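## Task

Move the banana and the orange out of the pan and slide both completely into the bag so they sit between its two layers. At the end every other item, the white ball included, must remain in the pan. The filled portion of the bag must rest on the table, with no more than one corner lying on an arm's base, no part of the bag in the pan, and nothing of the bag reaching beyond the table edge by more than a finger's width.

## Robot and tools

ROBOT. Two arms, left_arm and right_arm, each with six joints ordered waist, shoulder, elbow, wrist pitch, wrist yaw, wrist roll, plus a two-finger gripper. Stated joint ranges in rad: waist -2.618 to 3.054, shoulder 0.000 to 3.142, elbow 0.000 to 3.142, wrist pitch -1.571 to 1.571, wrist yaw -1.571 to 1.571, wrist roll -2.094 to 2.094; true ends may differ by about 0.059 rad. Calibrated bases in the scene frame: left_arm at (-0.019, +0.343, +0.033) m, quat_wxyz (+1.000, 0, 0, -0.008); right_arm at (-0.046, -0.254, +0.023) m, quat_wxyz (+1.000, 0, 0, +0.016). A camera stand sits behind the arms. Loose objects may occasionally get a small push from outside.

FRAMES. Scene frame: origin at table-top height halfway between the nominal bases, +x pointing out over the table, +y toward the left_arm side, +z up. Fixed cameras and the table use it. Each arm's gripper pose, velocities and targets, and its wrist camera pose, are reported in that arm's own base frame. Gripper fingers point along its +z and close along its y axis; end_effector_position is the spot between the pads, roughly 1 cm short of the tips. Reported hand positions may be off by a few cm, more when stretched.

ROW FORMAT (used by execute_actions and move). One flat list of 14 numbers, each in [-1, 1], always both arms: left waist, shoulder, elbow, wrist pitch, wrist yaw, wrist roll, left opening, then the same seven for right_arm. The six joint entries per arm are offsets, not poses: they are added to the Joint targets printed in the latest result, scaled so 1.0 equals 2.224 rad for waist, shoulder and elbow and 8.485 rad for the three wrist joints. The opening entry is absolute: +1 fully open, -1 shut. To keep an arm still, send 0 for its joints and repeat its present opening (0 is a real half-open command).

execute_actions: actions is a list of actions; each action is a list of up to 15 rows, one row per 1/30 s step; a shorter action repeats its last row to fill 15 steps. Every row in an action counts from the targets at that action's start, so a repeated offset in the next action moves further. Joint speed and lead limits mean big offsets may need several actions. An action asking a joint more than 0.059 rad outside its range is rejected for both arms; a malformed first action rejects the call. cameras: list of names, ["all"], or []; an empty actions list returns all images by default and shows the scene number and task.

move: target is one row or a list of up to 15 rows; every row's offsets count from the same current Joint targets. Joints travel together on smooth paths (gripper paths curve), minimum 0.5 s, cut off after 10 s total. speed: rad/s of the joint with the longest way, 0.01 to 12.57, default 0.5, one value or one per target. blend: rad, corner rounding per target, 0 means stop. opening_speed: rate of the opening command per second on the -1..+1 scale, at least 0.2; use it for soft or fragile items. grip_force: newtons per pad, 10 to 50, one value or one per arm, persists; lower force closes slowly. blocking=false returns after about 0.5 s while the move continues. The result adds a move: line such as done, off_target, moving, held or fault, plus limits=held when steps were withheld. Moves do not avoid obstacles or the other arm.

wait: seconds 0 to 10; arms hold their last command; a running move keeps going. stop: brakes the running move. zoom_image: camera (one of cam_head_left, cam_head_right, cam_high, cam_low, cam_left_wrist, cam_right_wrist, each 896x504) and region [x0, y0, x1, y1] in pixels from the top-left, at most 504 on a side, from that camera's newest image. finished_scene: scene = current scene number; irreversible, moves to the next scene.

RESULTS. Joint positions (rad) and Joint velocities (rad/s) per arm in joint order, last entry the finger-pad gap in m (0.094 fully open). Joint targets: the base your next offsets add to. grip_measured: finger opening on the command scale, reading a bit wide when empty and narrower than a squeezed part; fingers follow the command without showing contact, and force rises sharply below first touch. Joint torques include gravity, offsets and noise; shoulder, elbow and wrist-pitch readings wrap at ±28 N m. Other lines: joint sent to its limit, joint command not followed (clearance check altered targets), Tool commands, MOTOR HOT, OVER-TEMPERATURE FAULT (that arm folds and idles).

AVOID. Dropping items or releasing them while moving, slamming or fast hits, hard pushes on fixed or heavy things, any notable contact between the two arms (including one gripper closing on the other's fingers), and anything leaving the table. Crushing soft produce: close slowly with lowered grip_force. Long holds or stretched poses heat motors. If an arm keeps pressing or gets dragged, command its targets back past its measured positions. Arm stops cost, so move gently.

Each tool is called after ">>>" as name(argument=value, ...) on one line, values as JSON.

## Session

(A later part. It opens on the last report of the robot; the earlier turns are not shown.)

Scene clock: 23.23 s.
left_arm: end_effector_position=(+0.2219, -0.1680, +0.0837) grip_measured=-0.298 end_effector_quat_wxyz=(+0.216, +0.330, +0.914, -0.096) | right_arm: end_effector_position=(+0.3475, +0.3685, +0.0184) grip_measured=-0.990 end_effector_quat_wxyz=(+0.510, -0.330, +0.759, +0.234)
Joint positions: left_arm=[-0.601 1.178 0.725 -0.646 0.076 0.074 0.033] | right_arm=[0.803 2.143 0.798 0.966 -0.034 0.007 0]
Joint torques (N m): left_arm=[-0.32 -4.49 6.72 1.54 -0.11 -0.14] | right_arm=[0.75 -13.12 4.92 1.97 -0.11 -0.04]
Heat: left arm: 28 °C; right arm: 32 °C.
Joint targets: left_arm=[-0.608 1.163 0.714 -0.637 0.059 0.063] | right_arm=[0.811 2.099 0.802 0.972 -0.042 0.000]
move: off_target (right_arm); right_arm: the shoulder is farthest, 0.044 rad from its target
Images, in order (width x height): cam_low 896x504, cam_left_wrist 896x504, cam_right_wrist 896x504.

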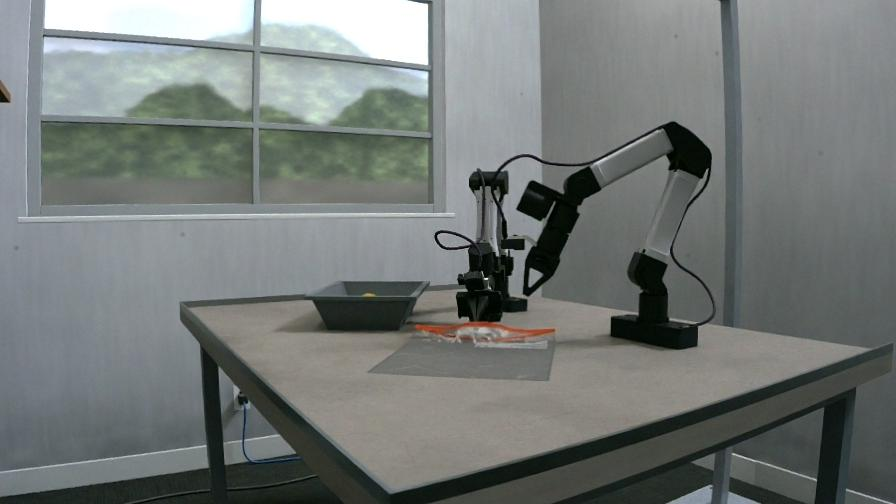

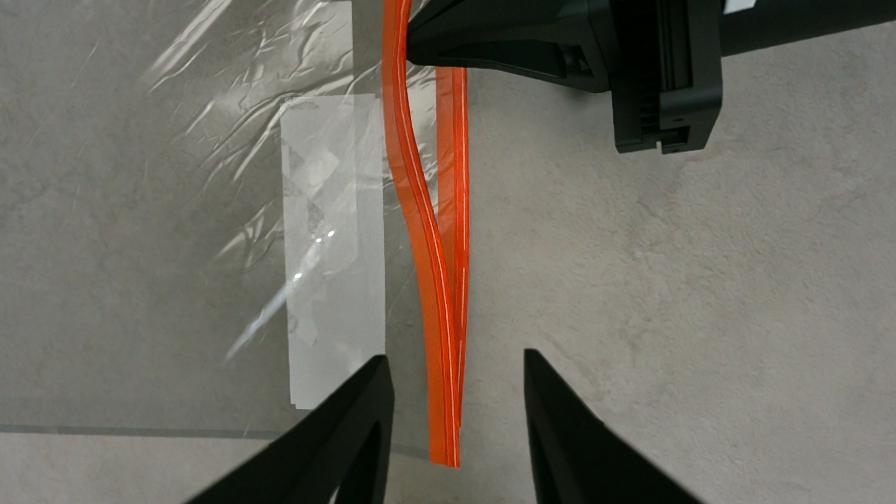

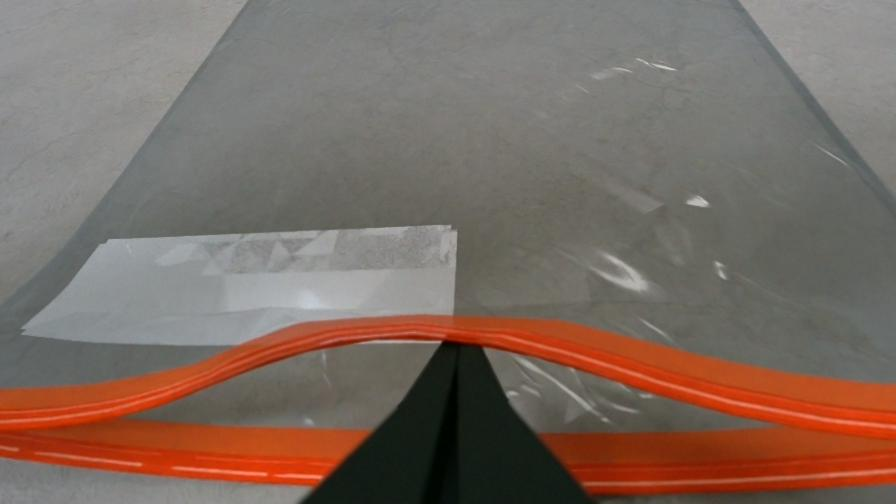

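>>> move(target=[[0,0,0,0,0,0,-0.3,0,-0.0251,0,0.0,0,0,-1],[0,0,0,0,0,0,-0.3,0,-0.0351,0.0396,-0.0179,0,0,-1]], speed=0.15, blend=0.02, cameras=["cam_right_wrist","cam_low","cam_left_wrist"])

>>> zoom_image(camera="cam_low", region=[410, 270, 570, 360])

Scene clock: 25.70 s.
left_arm: end_effector_position=(+0.2219, -0.1680, +0.0837) grip_measured=-0.298 end_effector_quat_wxyz=(+0.216, +0.330, +0.914, -0.096) | right_arm: end_effector_position=(+0.3572, +0.3785, +0.0465) grip_measured=-0.990 end_effector_quat_wxyz=(+0.509, -0.330, +0.760, +0.233)
Joint positions: left_arm=[-0.601 1.178 0.725 -0.646 0.076 0.074 0.033] | right_arm=[0.803 2.067 0.867 0.816 -0.034 0.007 0]
Joint torques (N m): left_arm=[-0.34 -4.49 6.75 1.55 -0.1 -0.14] | right_arm=[0.76 -13.41 7.38 1.97 -0.11 -0.04]
Heat: left arm: 28 °C; right arm: 33 °C.
Joint targets: left_arm=[-0.608 1.163 0.714 -0.637 0.059 0.063] | right_arm=[0.811 2.021 0.890 0.820 -0.042 0.000]
move: off_target (right_arm); right_arm: the shoulder is farthest, 0.046 rad from its target
Images, in order (width x height): cam_low 896x504, cam_left_wrist 896x504, cam_right_wrist 896x504.

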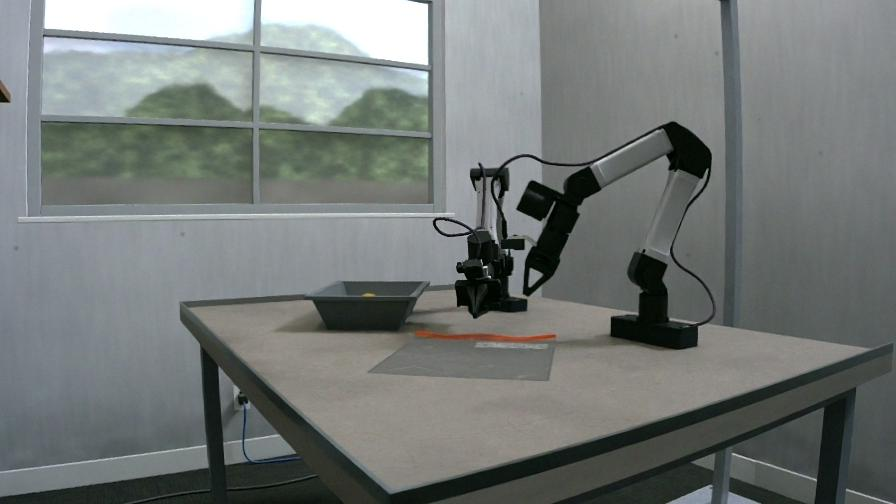

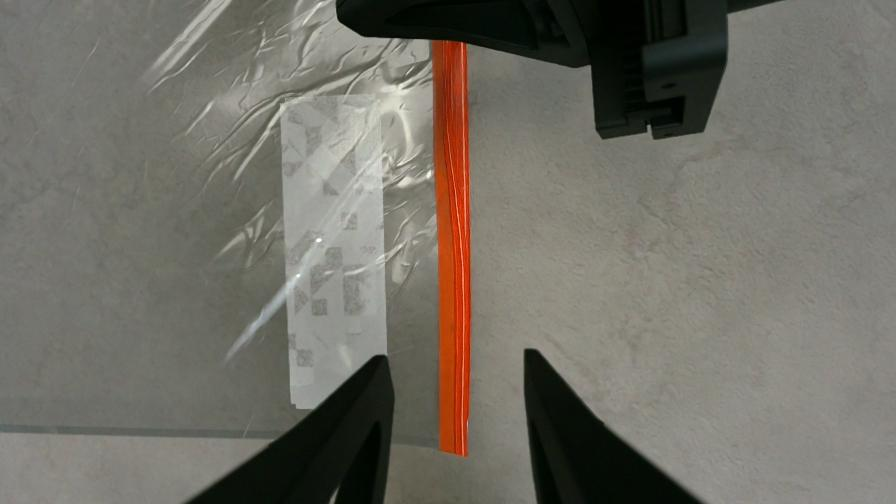

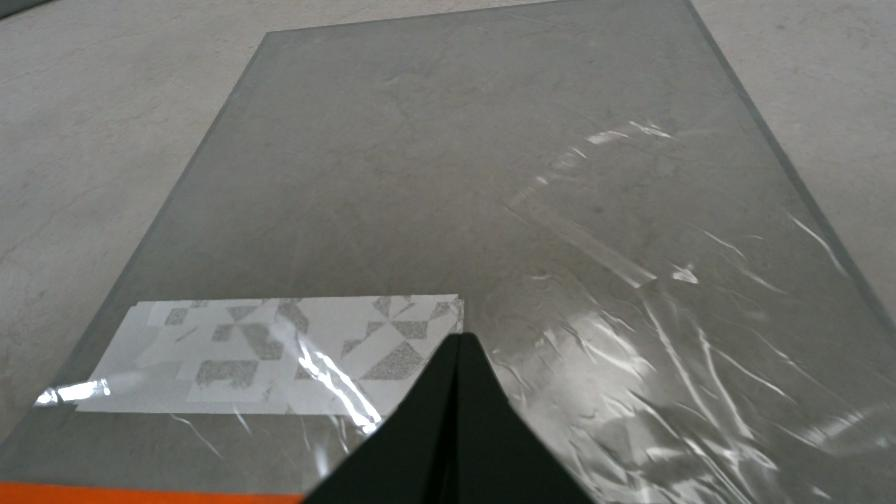

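Scaled by 3.150 from the camera's 896x504 image, which has a finer 1280x720 frame.

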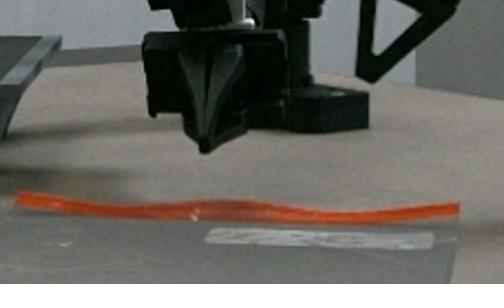

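>>> move(target=[[0,0,0,0,0,0,-0.3,0,-0.0292,-0.0967,0.0097,0,0,-1],[0,0,0,0,0,0,-0.3,0,0.0836,-0.0962,0.0385,0,0,-1]], speed=[0.5,0.3], blend=0.03, cameras=["cam_right_wrist"])

Scene clock: 27.90 s.
left_arm: end_effector_position=(+0.2219, -0.1680, +0.0837) grip_measured=-0.298 end_effector_quat_wxyz=(+0.216, +0.330, +0.914, -0.096) | right_arm: end_effector_position=(+0.3269, +0.3471, -0.0057) grip_measured=-0.990 end_effector_quat_wxyz=(+0.509, -0.330, +0.760, +0.233)
Joint positions: left_arm=[-0.601 1.178 0.725 -0.646 0.076 0.074 0.033] | right_arm=[0.803 2.191 0.675 1.134 -0.034 0.007 0]
Joint torques (N m): left_arm=[-0.36 -4.44 6.79 1.55 -0.1 -0.14] | right_arm=[0.75 -7.41 3.69 2.01 -0.11 -0.04]
Heat: left arm: 29 °C; right arm: 34 °C.
Joint targets: left_arm=[-0.608 1.163 0.714 -0.637 0.059 0.063] | right_arm=[0.811 2.207 0.676 1.147 -0.042 0.000]
move: done
Images, in order (width x height): cam_right_wrist 896x504.

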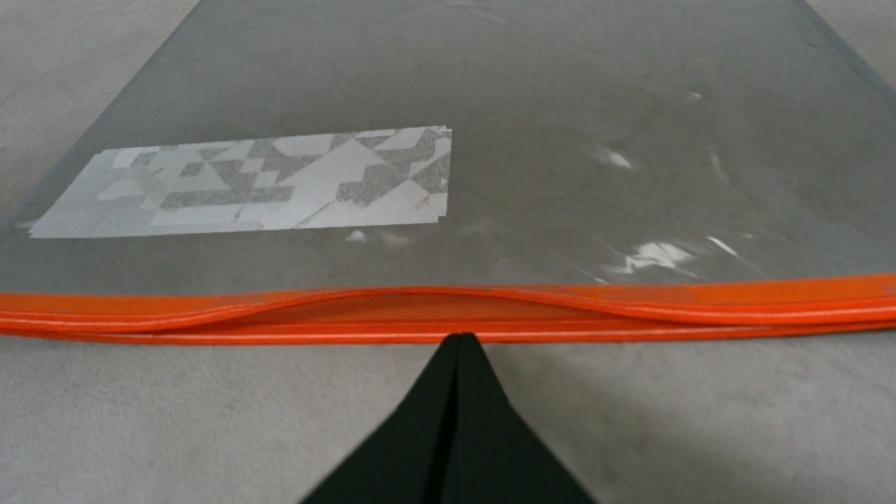

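>>> move(target=[[0,0,0,0,0,0,-0.3,0,0.0258,0.0894,-0.0168,0,0,-1],[0,0,0,0,0,0,-0.3,0,-0.040,0.0894,-0.0168,0,0,-1]], speed=[0.2,0.12], cameras=["cam_right_wrist","cam_low","cam_left_wrist"])

>>> zoom_image(camera="cam_low", region=[410, 270, 570, 360])

Scene clock: 31.27 s.
left_arm: end_effector_position=(+0.2219, -0.1680, +0.0837) grip_measured=-0.298 end_effector_quat_wxyz=(+0.216, +0.330, +0.914, -0.096) | right_arm: end_effector_position=(+0.3607, +0.3822, +0.0368) grip_measured=-0.990 end_effector_quat_wxyz=(+0.537, -0.322, +0.740, +0.245)
Joint positions: left_arm=[-0.601 1.178 0.725 -0.646 0.076 0.074 0.033] | right_arm=[0.803 2.162 0.856 0.998 -0.034 0.007 0]
Joint torques (N m): left_arm=[-0.31 -4.48 6.78 1.54 -0.1 -0.14] | right_arm=[0.75 -13.53 6.48 2.06 -0.11 -0.04]
Heat: left arm: 29 °C; right arm: 35 °C.
Joint targets: left_arm=[-0.608 1.163 0.714 -0.637 0.059 0.063] | right_arm=[0.811 2.117 0.875 1.004 -0.042 0.000]
move: off_target (right_arm); right_arm: the shoulder is farthest, 0.044 rad from its target
Images, in order (width x height): cam_low 896x504, cam_left_wrist 896x504, cam_right_wrist 896x504.

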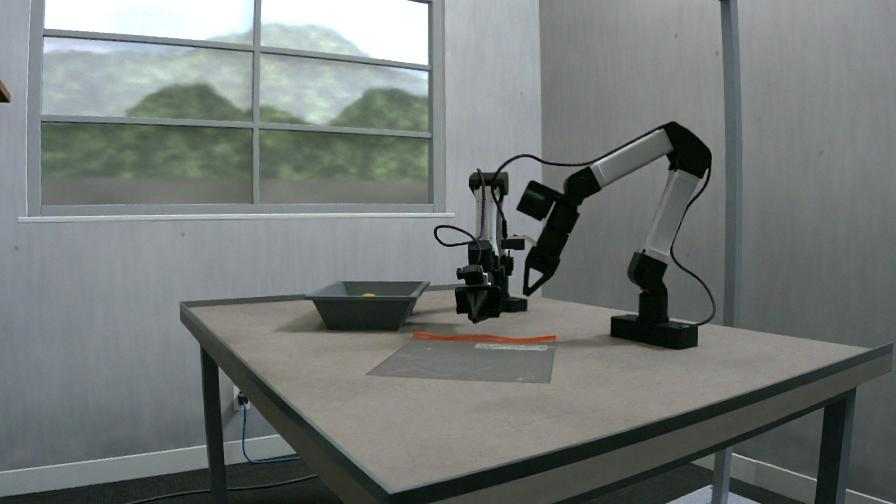

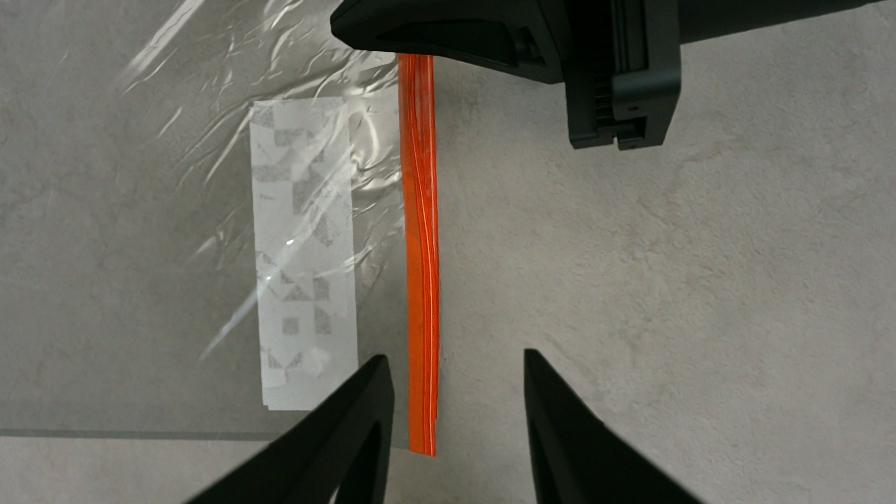

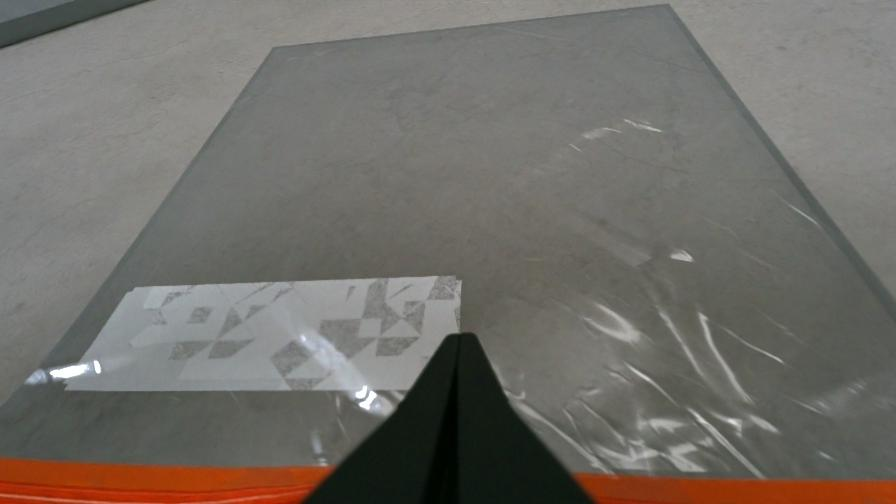

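Scaled by 3.150 from the camera's 896x504 image, which has a finer 1280x720 frame.

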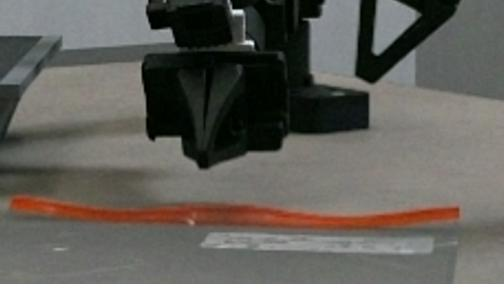

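>>> move(target=[[0,0,0,0,0,0,-0.3,0,-0.0724,-0.0899,-0.0120,0,0,-1],[0,0,0,0,0,0,-0.3,0,0.0499,-0.0601,0.0115,0,0,-1]], speed=[0.5,0.3], blend=0.03, cameras=["cam_right_wrist"])

Scene clock: 33.63 s.
left_arm: end_effector_position=(+0.2219, -0.1680, +0.0837) grip_measured=-0.298 end_effector_quat_wxyz=(+0.216, +0.330, +0.914, -0.096) | right_arm: end_effector_position=(+0.3354, +0.3560, -0.0057) grip_measured=-0.990 end_effector_quat_wxyz=(+0.509, -0.330, +0.760, +0.234)
Joint positions: left_arm=[-0.601 1.178 0.725 -0.646 0.076 0.074 0.033] | right_arm=[0.803 2.21 0.728 1.101 -0.034 0.007 0]
Joint torques (N m): left_arm=[-0.32 -4.48 6.75 1.55 -0.1 -0.14] | right_arm=[0.75 -7.54 5 1.91 -0.11 -0.04]
Heat: left arm: 29 °C; right arm: 35 °C.
Joint targets: left_arm=[-0.608 1.163 0.714 -0.637 0.059 0.063] | right_arm=[0.811 2.229 0.741 1.101 -0.042 0.000]
move: done
Images, in order (width x height): cam_right_wrist 896x504.

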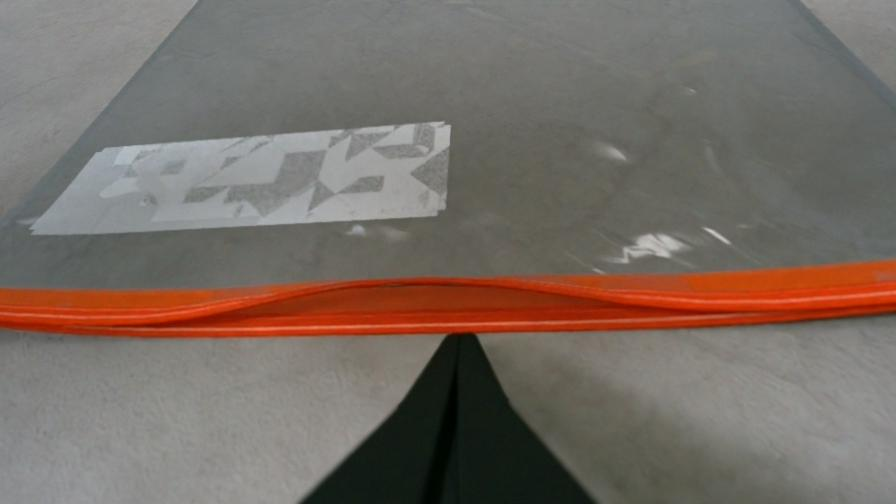

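>>> move(target=[[0,0,0,0,0,0,-0.3,0,0.0223,0.0604,-0.0107,0,0,-1],[0,0,0,0,0,0,-0.3,0,-0.0533,0.0564,-0.0215,0,0,-1]], speed=[0.15,0.1], cameras=["cam_right_wrist","cam_low"])

>>> zoom_image(camera="cam_low", region=[410, 270, 570, 360])

Scene clock: 37.50 s.
left_arm: end_effector_position=(+0.2219, -0.1680, +0.0837) grip_measured=-0.298 end_effector_quat_wxyz=(+0.216, +0.330, +0.914, -0.096) | right_arm: end_effector_position=(+0.3569, +0.3783, +0.0219) grip_measured=-0.990 end_effector_quat_wxyz=(+0.509, -0.330, +0.760, +0.234)
Joint positions: left_arm=[-0.601 1.178 0.725 -0.646 0.076 0.074 0.033] | right_arm=[0.803 2.155 0.859 0.915 -0.034 0.007 0]
Joint torques (N m): left_arm=[-0.34 -4.51 6.75 1.56 -0.11 -0.15] | right_arm=[0.76 -13.56 5.44 1.91 -0.11 -0.04]
Heat: left arm: 29 °C; right arm: 36 °C.
Joint targets: left_arm=[-0.608 1.163 0.714 -0.637 0.059 0.063] | right_arm=[0.811 2.110 0.866 0.919 -0.042 0.000]
move: off_target (right_arm); right_arm: the shoulder is farthest, 0.045 rad from its target
Images, in order (width x height): cam_low 896x504, cam_right_wrist 896x504.

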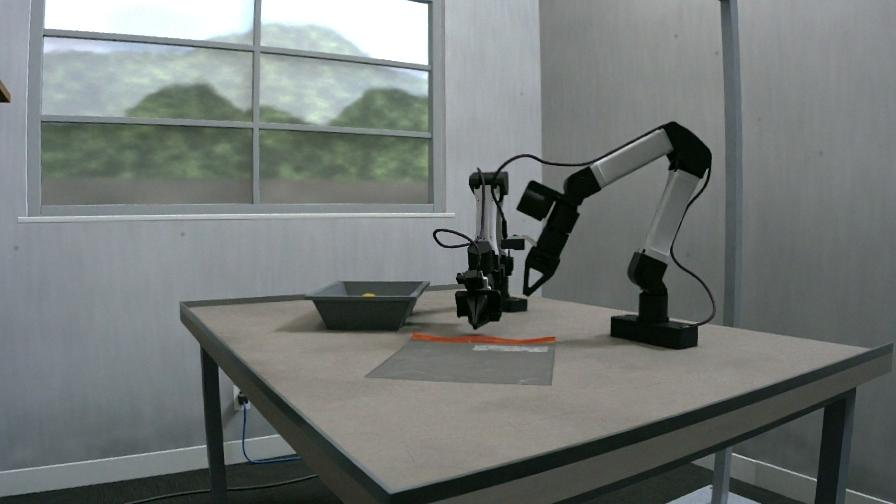

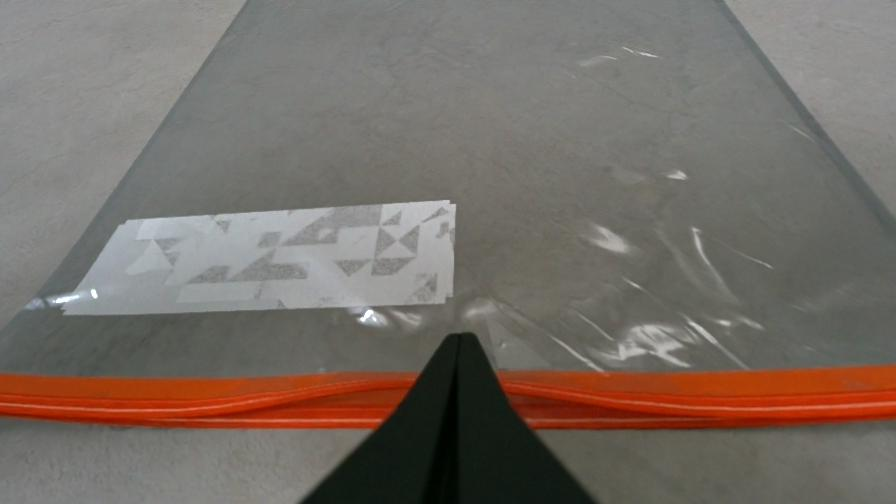

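Scaled by 3.150 from the camera's 896x504 image, which has a finer 1280x720 frame.

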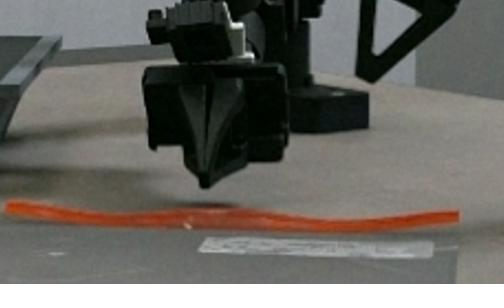

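>>> move(target=[[0,0,0,0,0,0,-0.3,0,-0.0692,-0.0859,-0.002,0,0,-1],[0,0,0,0,0,0,-0.3,-0.1398,-0.2293,0.0603,-0.0847,0.0026,-0.0177,-1],[0,0,0,0,0,0,-0.3,-0.2864,-0.1452,0.2343,-0.2026,0.0049,-0.0412,1]], speed=[0.5,0.9,0.9], blend=0.1, opening_speed=2, cameras=["cam_right_wrist","cam_low","cam_left_wrist","cam_high"])

>>> zoom_image(camera="cam_left_wrist", region=[330, 0, 580, 480])

>>> zoom_image(camera="cam_low", region=[410, 310, 570, 360])

Scene clock: 43.70 s.
left_arm: end_effector_position=(+0.2219, -0.1680, +0.0837) grip_measured=-0.298 end_effector_quat_wxyz=(+0.216, +0.330, +0.914, -0.096) | right_arm: end_effector_position=(+0.4015, +0.0729, +0.0953) grip_measured=+0.999 end_effector_quat_wxyz=(+0.177, -0.253, +0.951, -0.011)
Joint positions: left_arm=[-0.601 1.178 0.725 -0.646 0.076 0.074 0.033] | right_arm=[0.176 1.774 1.358 -0.799 -0.007 -0.343 0.094]
Joint torques (N m): left_arm=[-0.31 -4.51 6.78 1.54 -0.1 -0.14] | right_arm=[-0.27 -7.24 9.48 0.95 0.03 -0.02]
Heat: left arm: 29 °C; right arm: 37 °C.
Joint targets: left_arm=[-0.608 1.163 0.714 -0.637 0.059 0.063] | right_arm=[0.173 1.787 1.388 -0.800 0.000 -0.350]
move: done; blend cut to 0.0955 rad at target 1
Images, in order (width x height): cam_high 896x504, cam_low 896x504, cam_left_wrist 896x504, cam_right_wrist 896x504.

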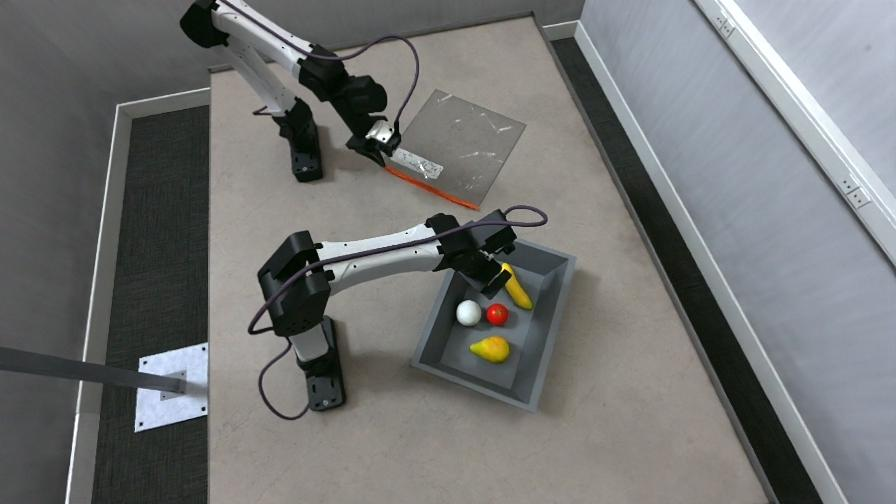

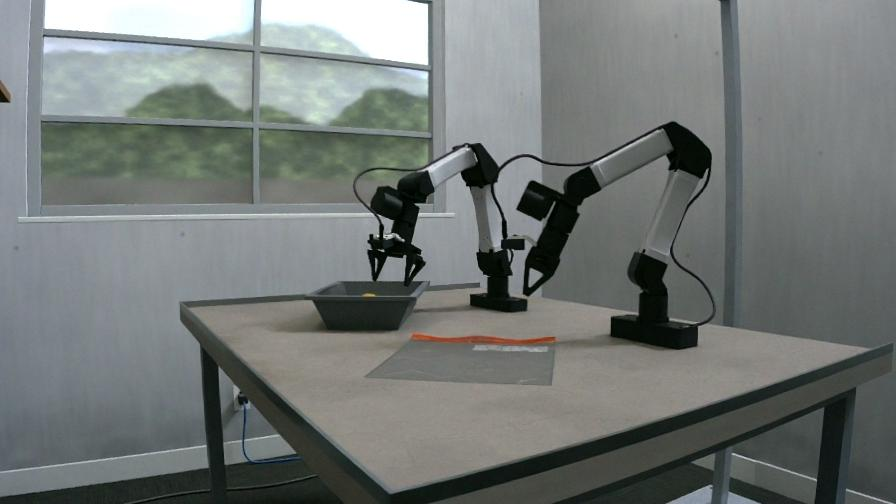

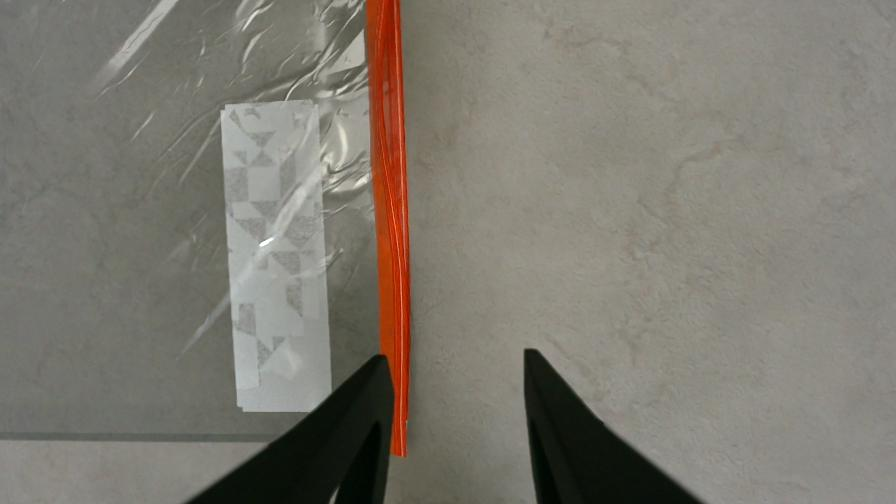

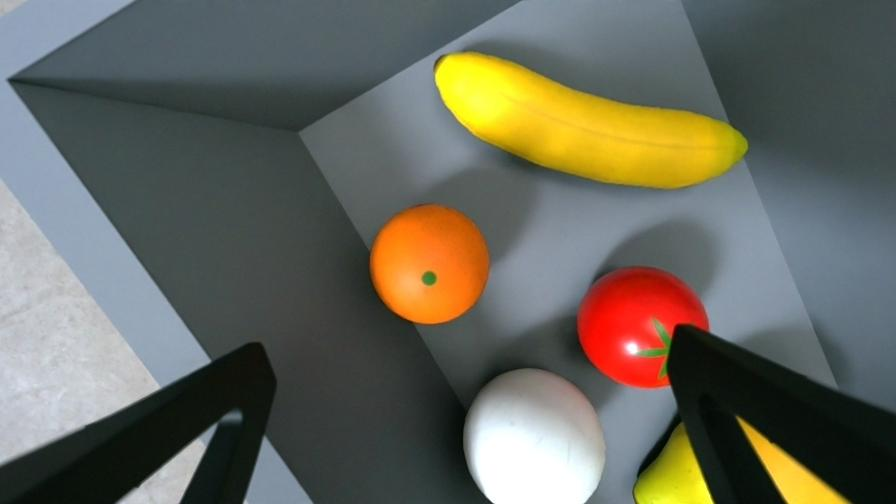

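Scaled by 1.050 from the camera's 896x504 image, which has a finer 1280x720 frame.

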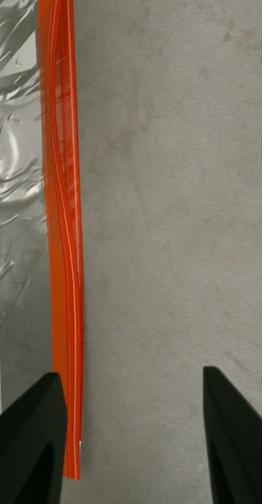

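Scaled by 3.150 from the camera's 896x504 image, which has a finer 1280x720 frame.

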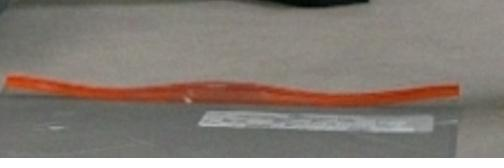

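>>> move(target=[0.0517,0.1203,0.0091,0.0283,0.0063,0.0077,-0.3,-0.0031,0.0175,-0.0805,0.0256,0,0.1081,0.5], speed=0.5, cameras=["cam_right_wrist","cam_left_wrist"])

>>> zoom_image(camera="cam_left_wrist", region=[330, 0, 580, 480])

Scene clock: 48.20 s.
left_arm: end_effector_position=(+0.2720, -0.1672, +0.0435) grip_measured=-0.298 end_effector_quat_wxyz=(+0.220, +0.305, +0.922, -0.090) | right_arm: end_effector_position=(+0.4026, +0.0731, +0.0490) grip_measured=+0.501 end_effector_quat_wxyz=(+0.170, +0.186, +0.965, +0.070)
Joint positions: left_arm=[-0.499 1.419 0.725 -0.406 0.096 0.117 0.033] | right_arm=[0.176 1.814 1.212 -0.598 -0.007 0.559 0.071]
Joint torques (N m): left_arm=[0.72 -4.12 8.23 1.53 0.23 0.06] | right_arm=[-0.92 -7.43 6.12 1.11 0.07 0.11]
Heat: left arm: 30 °C; right arm: 37 °C.
Joint targets: left_arm=[-0.493 1.430 0.734 -0.397 0.112 0.128] | right_arm=[0.166 1.826 1.209 -0.583 0.000 0.567]
move: done
Images, in order (width x height): cam_left_wrist 896x504, cam_right_wrist 896x504.

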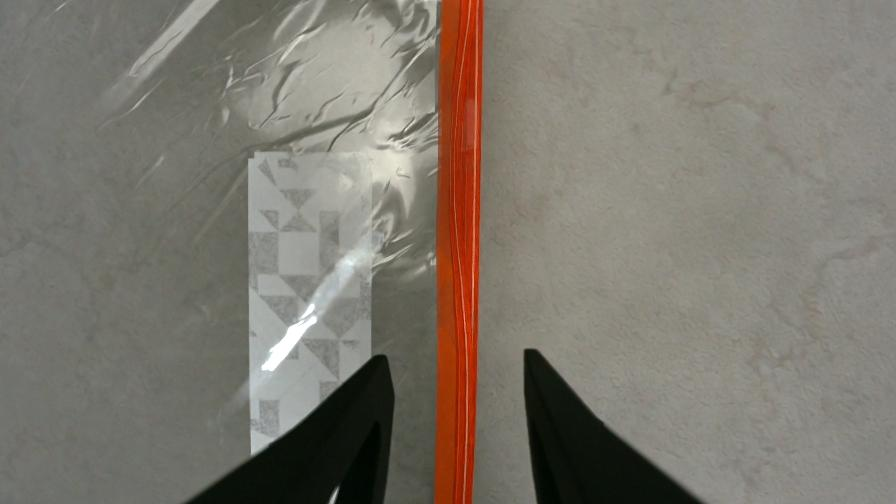

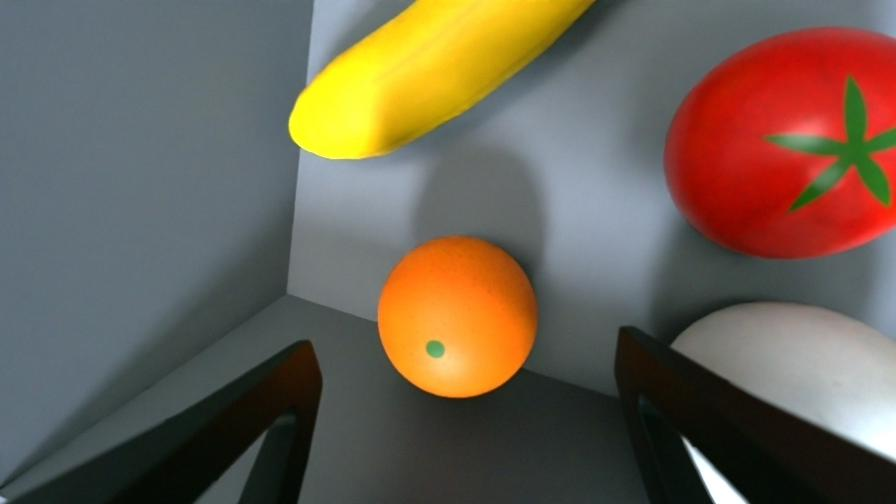

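Scaled by 1.050 from the camera's 896x504 image, which has a finer 1280x720 frame.

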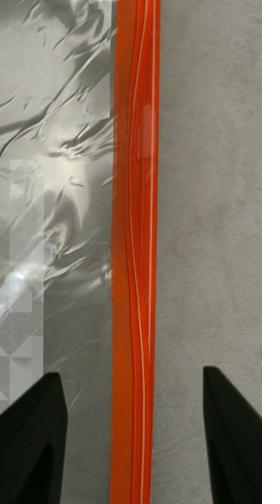

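>>> move(target=[0.0027,0.0772,-0.0505,0.0334,0.0004,0.0007,-0.3,0.0045,0.0312,-0.0460,0.0202,0,0,0.5], speed=0.2, cameras=["cam_right_wrist","cam_left_wrist","cam_low"])

>>> zoom_image(camera="cam_left_wrist", region=[330, 100, 630, 460])

>>> zoom_image(camera="cam_low", region=[410, 270, 570, 360])

Scene clock: 52.07 s.
left_arm: end_effector_position=(+0.2832, -0.1720, -0.0070) grip_measured=-0.298 end_effector_quat_wxyz=(+0.229, +0.305, +0.920, -0.092) | right_arm: end_effector_position=(+0.4021, +0.0728, +0.0059) grip_measured=+0.501 end_effector_quat_wxyz=(+0.172, +0.188, +0.965, +0.070)
Joint positions: left_arm=[-0.494 1.59 0.631 -0.123 0.099 0.123 0.033] | right_arm=[0.176 1.882 1.11 -0.426 -0.007 0.563 0.071]
Joint torques (N m): left_arm=[0.76 -4.82 5.5 1.59 0.23 0.06] | right_arm=[0.05 -7.45 5.61 1.12 0.06 0.09]
Heat: left arm: 30 °C; right arm: 37 °C.
Joint targets: left_arm=[-0.487 1.602 0.622 -0.114 0.116 0.134] | right_arm=[0.176 1.895 1.106 -0.411 0.000 0.567]
move: done
Images, in order (width x height): cam_low 896x504, cam_left_wrist 896x504, cam_right_wrist 896x504.

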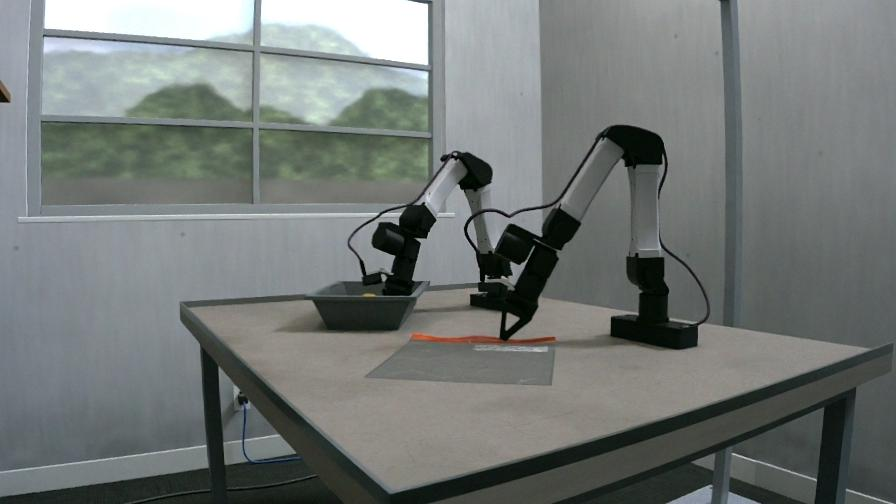

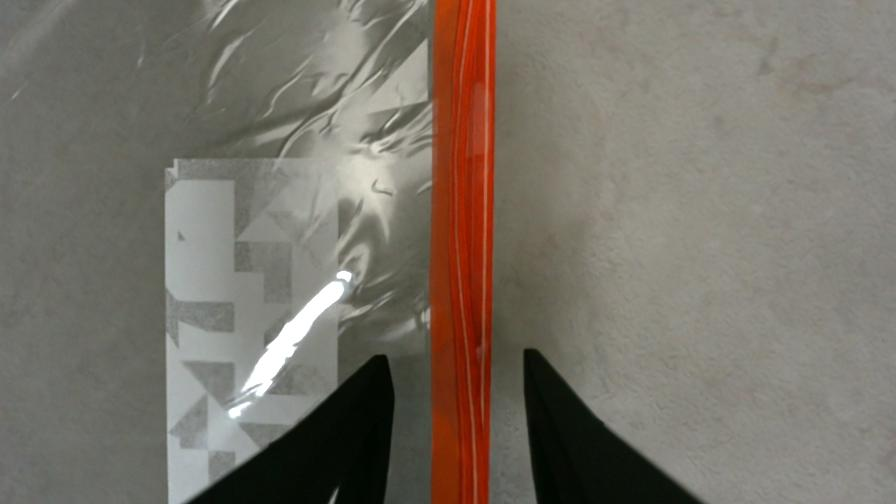

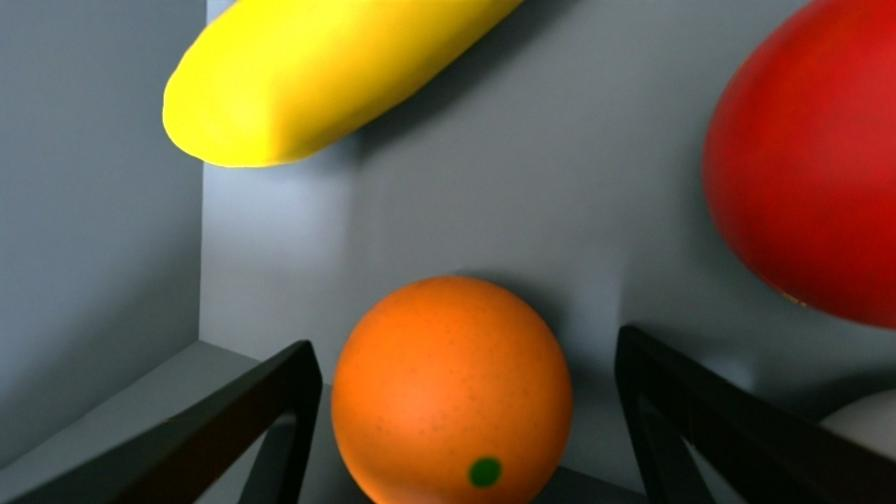

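Scaled by 1.400 from the camera's 896x504 image, which has a finer 1280x720 frame.

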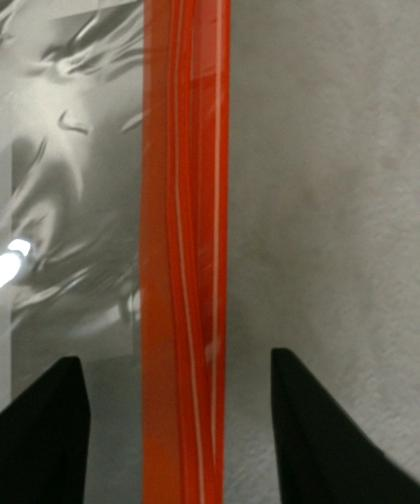

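Scaled by 3.150 from the camera's 896x504 image, which has a finer 1280x720 frame.

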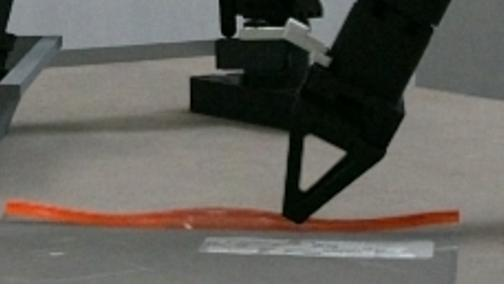

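>>> move(target=[-0.0081,0.0372,0.0313,0.0016,-0.0011,-0.0021,-0.3,0,0,0,0,0,0,0.03], speed=0.15, grip_force=[50,18], opening_speed=0.5, cameras=["cam_right_wrist","cam_left_wrist","cam_low"])

>>> zoom_image(camera="cam_left_wrist", region=[330, 100, 630, 460])

>>> zoom_image(camera="cam_low", region=[410, 270, 570, 360])

Scene clock: 55.30 s.
left_arm: end_effector_position=(+0.2936, -0.1792, -0.0147) grip_measured=-0.299 end_effector_quat_wxyz=(+0.223, +0.307, +0.920, -0.091) | right_arm: end_effector_position=(+0.4021, +0.0728, +0.0059) grip_measured=+0.032 end_effector_quat_wxyz=(+0.172, +0.188, +0.965, +0.070)
Joint positions: left_arm=[-0.498 1.665 0.677 -0.104 0.099 0.123 0.033] | right_arm=[0.176 1.882 1.11 -0.426 -0.007 0.563 0.048]
Joint torques (N m): left_arm=[-0.29 -4.81 7.66 1.49 0.14 -0.11] | right_arm=[0.03 -7.47 5.61 1.12 0.06 0.08]
Heat: left arm: 30 °C; right arm: 37 °C.
Joint targets: left_arm=[-0.505 1.685 0.692 -0.100 0.106 0.116] | right_arm=[0.176 1.895 1.106 -0.411 0.000 0.567]
grip_force (N): 50, 18
move: done
Images, in order (width x height): cam_low 896x504, cam_left_wrist 896x504, cam_right_wrist 896x504.

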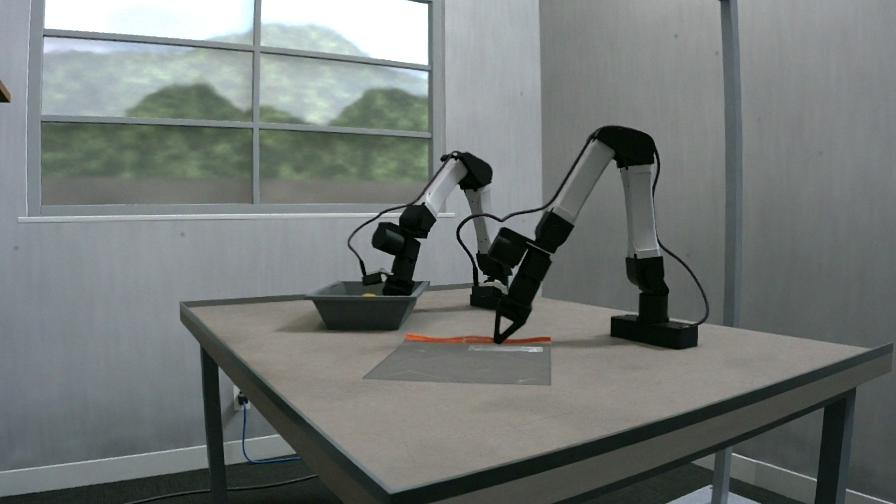

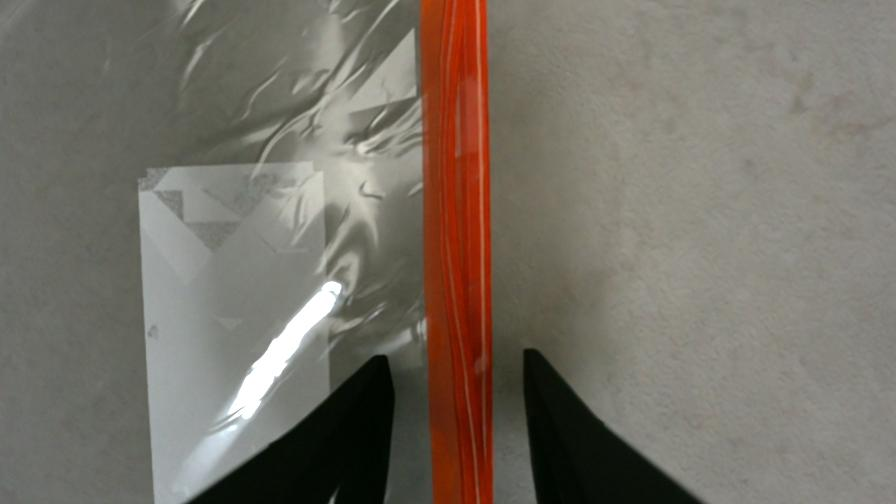

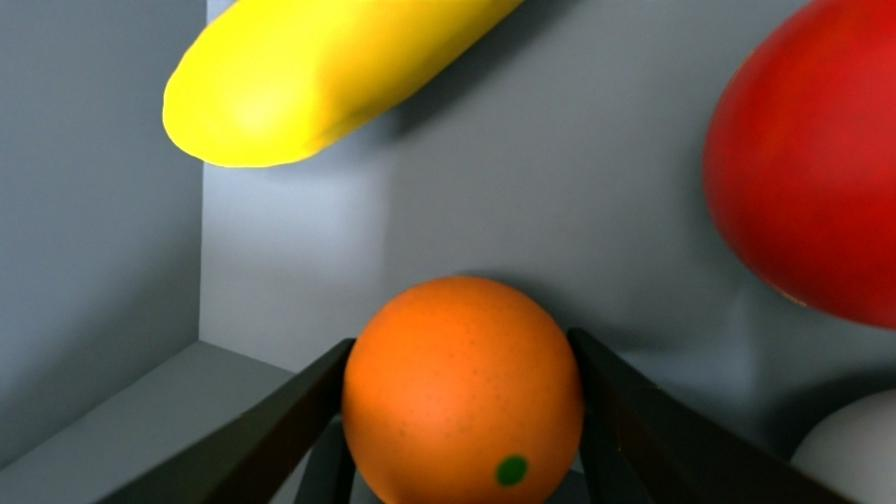

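Scaled by 1.400 from the camera's 896x504 image, which has a finer 1280x720 frame.

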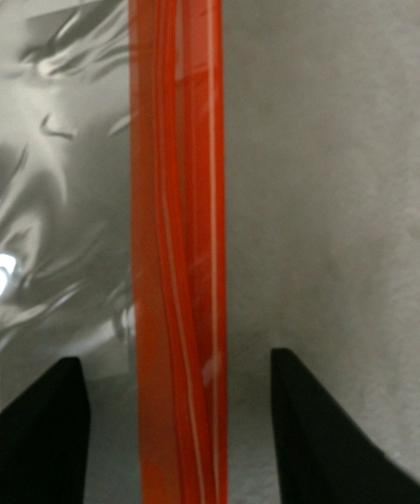

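Scaled by 3.150 from the camera's 896x504 image, which has a finer 1280x720 frame.

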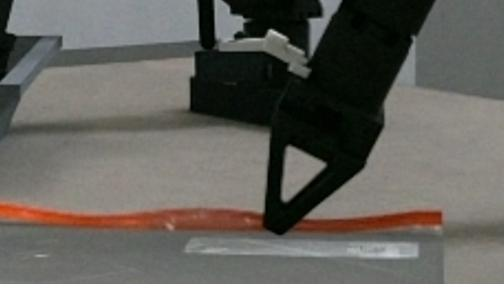

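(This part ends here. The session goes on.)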